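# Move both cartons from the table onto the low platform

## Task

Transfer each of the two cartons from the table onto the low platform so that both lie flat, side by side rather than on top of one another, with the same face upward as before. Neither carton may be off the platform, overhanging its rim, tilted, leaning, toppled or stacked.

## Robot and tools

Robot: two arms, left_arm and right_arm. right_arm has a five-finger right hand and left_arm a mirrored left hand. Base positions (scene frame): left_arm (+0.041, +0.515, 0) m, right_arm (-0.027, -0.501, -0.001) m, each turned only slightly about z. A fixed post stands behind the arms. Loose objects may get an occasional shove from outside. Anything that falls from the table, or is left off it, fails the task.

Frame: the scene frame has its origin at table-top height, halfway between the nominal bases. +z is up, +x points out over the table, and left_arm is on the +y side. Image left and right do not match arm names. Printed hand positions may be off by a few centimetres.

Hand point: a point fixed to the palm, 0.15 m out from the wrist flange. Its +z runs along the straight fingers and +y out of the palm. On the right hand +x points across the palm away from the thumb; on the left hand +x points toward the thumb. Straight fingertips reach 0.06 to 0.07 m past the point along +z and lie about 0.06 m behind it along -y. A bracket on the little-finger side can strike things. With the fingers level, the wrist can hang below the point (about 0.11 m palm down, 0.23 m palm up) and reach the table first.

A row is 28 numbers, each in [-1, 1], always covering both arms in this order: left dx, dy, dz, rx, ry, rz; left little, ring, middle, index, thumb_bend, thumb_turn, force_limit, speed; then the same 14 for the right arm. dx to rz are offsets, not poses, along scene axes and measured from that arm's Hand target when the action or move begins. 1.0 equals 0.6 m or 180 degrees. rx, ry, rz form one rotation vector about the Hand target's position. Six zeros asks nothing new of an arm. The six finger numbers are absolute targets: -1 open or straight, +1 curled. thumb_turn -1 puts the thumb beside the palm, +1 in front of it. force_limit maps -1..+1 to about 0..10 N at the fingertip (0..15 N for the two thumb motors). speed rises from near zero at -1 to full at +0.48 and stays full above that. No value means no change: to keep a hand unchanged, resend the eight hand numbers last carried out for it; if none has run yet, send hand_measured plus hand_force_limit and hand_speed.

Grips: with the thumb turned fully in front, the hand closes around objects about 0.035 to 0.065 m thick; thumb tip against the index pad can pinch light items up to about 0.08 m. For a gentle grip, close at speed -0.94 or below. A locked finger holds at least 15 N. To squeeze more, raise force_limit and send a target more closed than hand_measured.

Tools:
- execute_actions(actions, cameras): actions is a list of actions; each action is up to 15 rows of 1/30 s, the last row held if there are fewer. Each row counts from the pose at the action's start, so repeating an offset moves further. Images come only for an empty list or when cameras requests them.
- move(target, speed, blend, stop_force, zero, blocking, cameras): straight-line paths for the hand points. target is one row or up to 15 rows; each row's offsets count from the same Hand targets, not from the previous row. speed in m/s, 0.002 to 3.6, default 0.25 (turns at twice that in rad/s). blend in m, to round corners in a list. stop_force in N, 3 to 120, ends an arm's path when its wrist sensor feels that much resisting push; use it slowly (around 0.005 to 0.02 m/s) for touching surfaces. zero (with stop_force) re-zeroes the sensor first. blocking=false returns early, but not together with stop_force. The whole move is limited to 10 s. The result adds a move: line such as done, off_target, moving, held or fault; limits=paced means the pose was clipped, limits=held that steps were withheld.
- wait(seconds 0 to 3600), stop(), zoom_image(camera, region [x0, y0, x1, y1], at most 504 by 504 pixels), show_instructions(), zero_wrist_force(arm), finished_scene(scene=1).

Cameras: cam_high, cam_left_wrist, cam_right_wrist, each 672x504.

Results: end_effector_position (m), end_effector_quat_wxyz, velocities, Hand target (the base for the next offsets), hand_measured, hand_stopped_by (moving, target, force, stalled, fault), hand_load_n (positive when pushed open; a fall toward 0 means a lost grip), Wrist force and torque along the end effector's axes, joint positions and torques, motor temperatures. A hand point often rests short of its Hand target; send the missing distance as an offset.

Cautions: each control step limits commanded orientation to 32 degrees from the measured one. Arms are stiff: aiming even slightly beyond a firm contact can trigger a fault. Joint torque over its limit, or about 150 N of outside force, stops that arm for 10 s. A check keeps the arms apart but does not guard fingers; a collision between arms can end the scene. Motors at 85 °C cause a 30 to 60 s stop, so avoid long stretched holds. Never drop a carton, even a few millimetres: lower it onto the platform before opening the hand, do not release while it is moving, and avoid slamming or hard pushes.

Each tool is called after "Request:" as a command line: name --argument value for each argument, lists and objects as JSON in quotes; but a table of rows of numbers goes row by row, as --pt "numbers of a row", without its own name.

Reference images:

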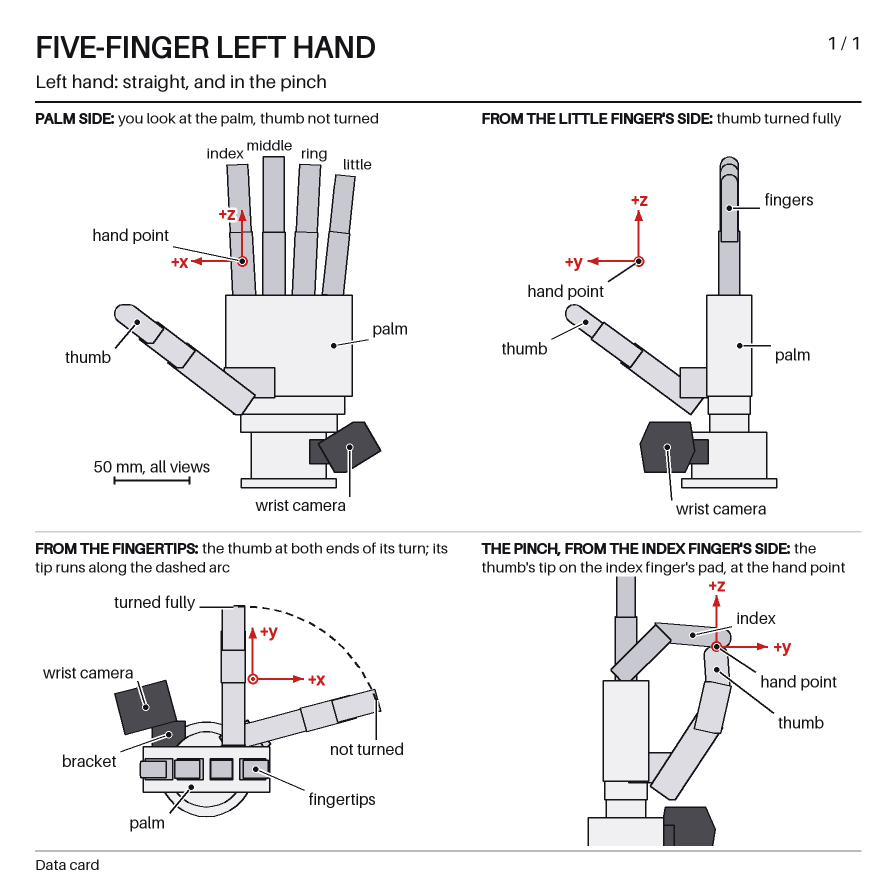

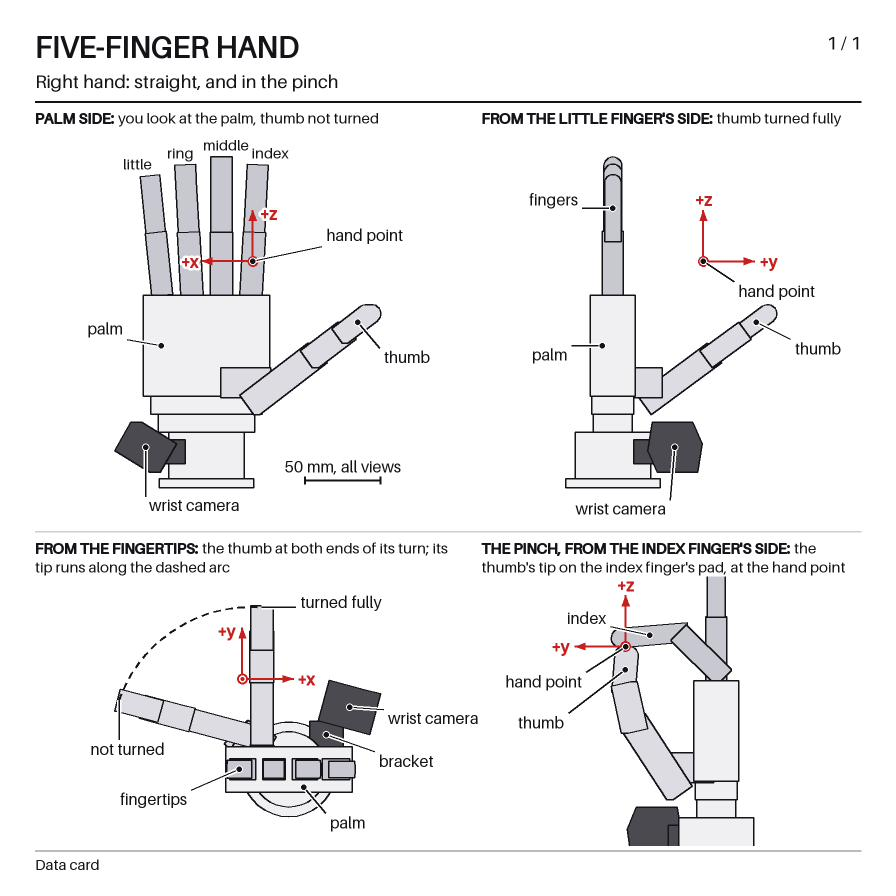

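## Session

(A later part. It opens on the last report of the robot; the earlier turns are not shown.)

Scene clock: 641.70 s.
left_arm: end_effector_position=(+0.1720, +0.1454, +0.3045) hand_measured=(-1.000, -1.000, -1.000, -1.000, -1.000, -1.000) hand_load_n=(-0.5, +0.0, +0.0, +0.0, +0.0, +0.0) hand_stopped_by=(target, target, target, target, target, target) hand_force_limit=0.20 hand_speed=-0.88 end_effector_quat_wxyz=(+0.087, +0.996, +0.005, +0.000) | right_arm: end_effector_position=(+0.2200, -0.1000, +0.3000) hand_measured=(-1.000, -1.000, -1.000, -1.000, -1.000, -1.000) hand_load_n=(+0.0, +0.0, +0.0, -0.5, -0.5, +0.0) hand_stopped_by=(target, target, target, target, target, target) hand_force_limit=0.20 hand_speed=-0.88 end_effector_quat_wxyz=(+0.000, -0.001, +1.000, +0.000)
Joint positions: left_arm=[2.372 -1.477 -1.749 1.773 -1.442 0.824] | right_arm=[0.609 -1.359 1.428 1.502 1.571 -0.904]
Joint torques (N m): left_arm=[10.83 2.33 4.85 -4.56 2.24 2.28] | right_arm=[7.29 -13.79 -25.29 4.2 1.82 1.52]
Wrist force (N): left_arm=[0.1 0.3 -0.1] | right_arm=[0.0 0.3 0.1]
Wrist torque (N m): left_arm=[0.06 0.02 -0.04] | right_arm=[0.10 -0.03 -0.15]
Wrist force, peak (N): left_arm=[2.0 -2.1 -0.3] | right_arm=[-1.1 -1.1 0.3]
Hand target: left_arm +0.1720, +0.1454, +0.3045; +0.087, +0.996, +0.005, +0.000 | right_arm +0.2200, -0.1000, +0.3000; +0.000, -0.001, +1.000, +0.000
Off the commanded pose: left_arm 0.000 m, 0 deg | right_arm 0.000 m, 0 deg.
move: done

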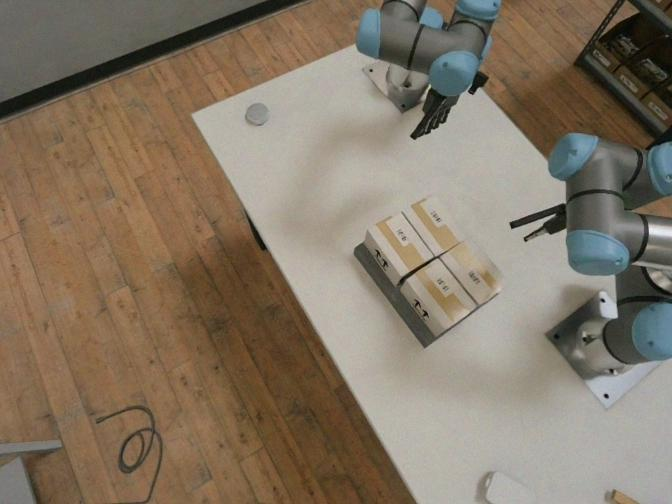

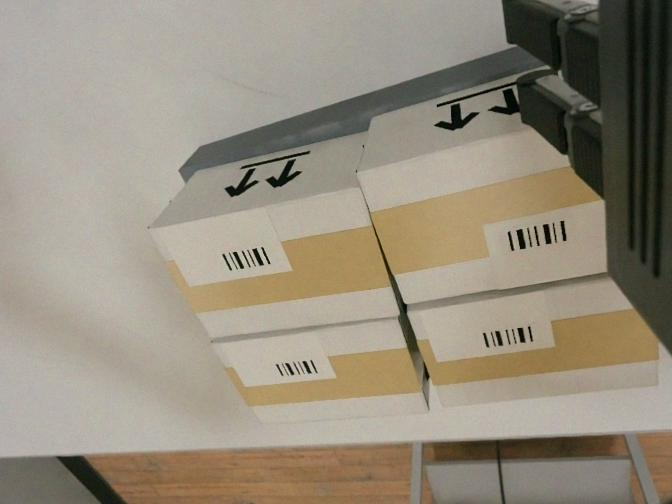

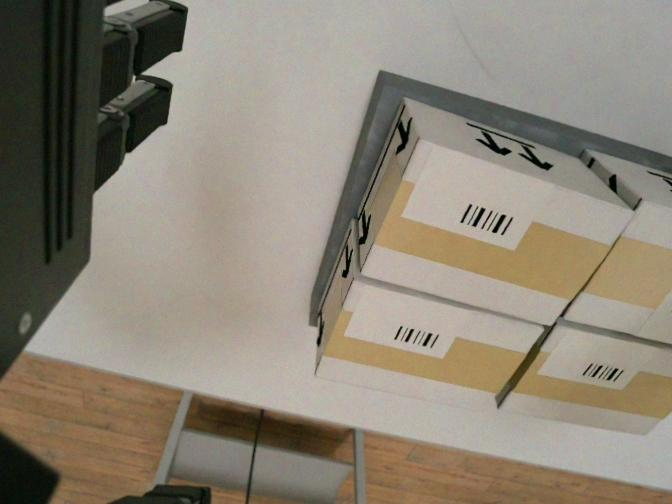

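Request:
zoom_image --camera "cam_right_wrist" --region '[560, 110, 672, 200]'

Request:
zoom_image --camera "cam_left_wrist" --region '[340, 80, 440, 160]'

Request:
zoom_image --camera "cam_left_wrist" --region '[430, 30, 530, 110]'

Scaled by 4.500 from the camera's image (finer frame: 960x720).

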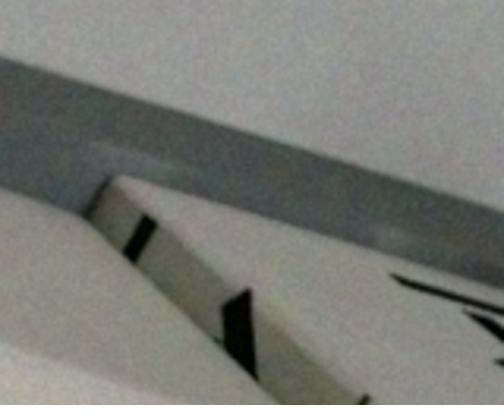

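Scaled by 5.040 from the camera's image (finer frame: 960x720).

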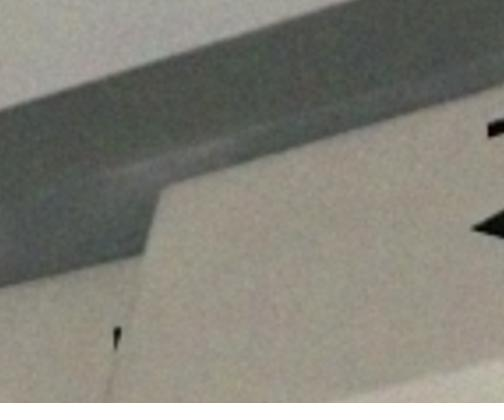

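Scaled by 5.040 from the camera's image (finer frame: 960x720).

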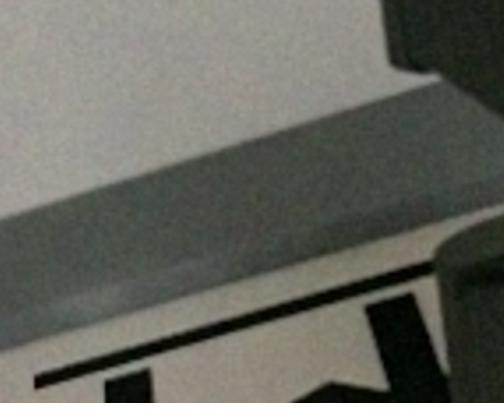

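Request:
zoom_image --camera "cam_left_wrist" --region '[380, 240, 620, 420]'

Request:
zoom_image --camera "cam_high" --region '[430, 240, 520, 340]'

Scaled by 2.100 from the camera's image (finer frame: 960x720).

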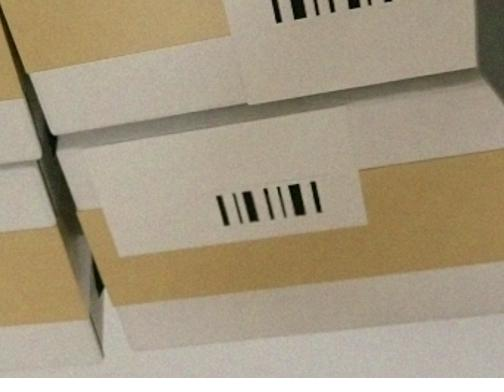

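Scaled by 5.040 from the camera's image (finer frame: 960x720).

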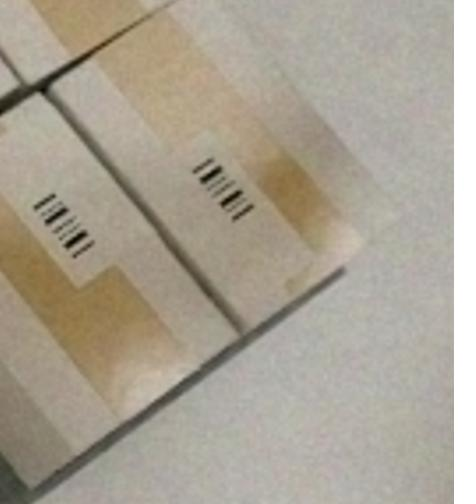

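Request:
move --target '[0.38,0.4243,0,0,0,0,-1,-1,-1,-1,-1,-1,0.2,-0.88,0.1667,-0.3333,0,0,0,0,-1,-1,-1,-1,-1,-1,0.2,-0.88]' --speed 0.25 --cameras '["all"]'

Request:
zoom_image --camera "cam_high" --region '[340, 180, 520, 360]'

Scene clock: 656.17 s.
left_arm: end_effector_position=(+0.3999, +0.4000, +0.3045) hand_measured=(-1.000, -1.000, -1.000, -1.000, -1.000, -1.000) hand_load_n=(+0.0, +0.0, +0.0, +0.0, +0.0, +0.0) hand_stopped_by=(target, target, target, target, target, target) hand_force_limit=0.20 hand_speed=-0.88 end_effector_quat_wxyz=(+0.087, +0.996, +0.005, +0.000) | right_arm: end_effector_position=(+0.3200, -0.2999, +0.3000) hand_measured=(-1.000, -1.000, -1.000, -1.000, -1.000, -1.000) hand_load_n=(+0.0, +0.0, +0.0, +0.0, +0.0, +0.0) hand_stopped_by=(target, target, target, target, target, target) hand_force_limit=0.20 hand_speed=-0.88 end_effector_quat_wxyz=(+0.000, -0.001, +1.000, +0.000)
Joint positions: left_arm=[3.482 -1.593 -1.684 1.642 -1.408 1.947] | right_arm=[-0.035 -1.503 1.593 1.48 1.572 -1.549]
Joint torques (N m): left_arm=[13.51 4.09 28.55 -4.92 2.21 2.49] | right_arm=[-7.13 -8.7 -25.81 0.66 -2.44 -1.17]
Wrist force (N): left_arm=[0.1 0.6 0.0] | right_arm=[-0.2 0.7 0.3]
Wrist torque (N m): left_arm=[0.08 0.01 -0.04] | right_arm=[0.15 -0.02 0.04]
Wrist force, peak (N): left_arm=[0.5 -2.0 -0.7] | right_arm=[1.6 1.5 -0.1]
Hand target: left_arm +0.4000, +0.4000, +0.3045; +0.087, +0.996, +0.005, +0.000 | right_arm +0.3200, -0.3000, +0.3000; +0.000, -0.001, +1.000, +0.000
Off the commanded pose: left_arm 0.000 m, 0 deg | right_arm 0.000 m, 0 deg.
move: done

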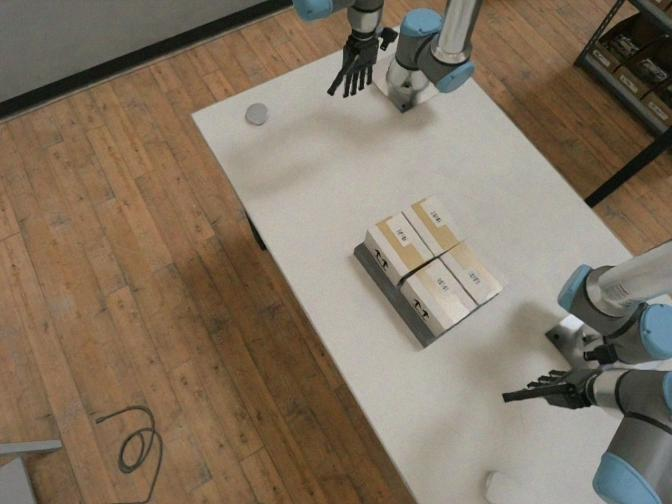

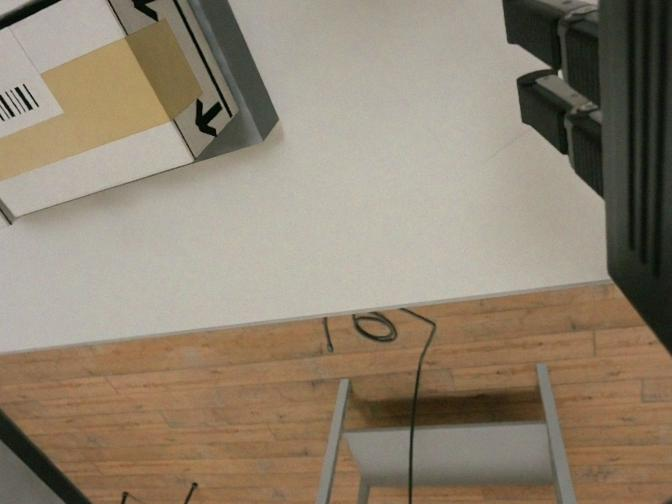

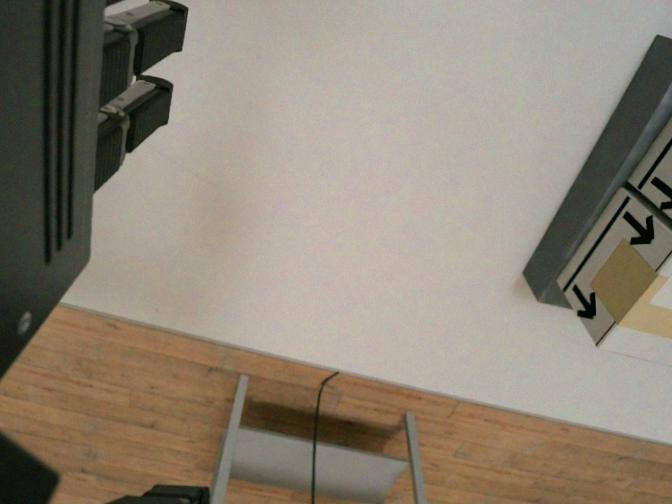

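Scaled by 2.800 from the camera's image (finer frame: 960x720).

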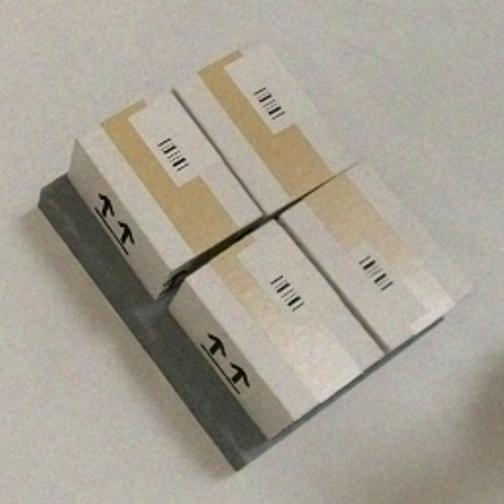

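Request:
finished_scene

The scene is finished: the task was done.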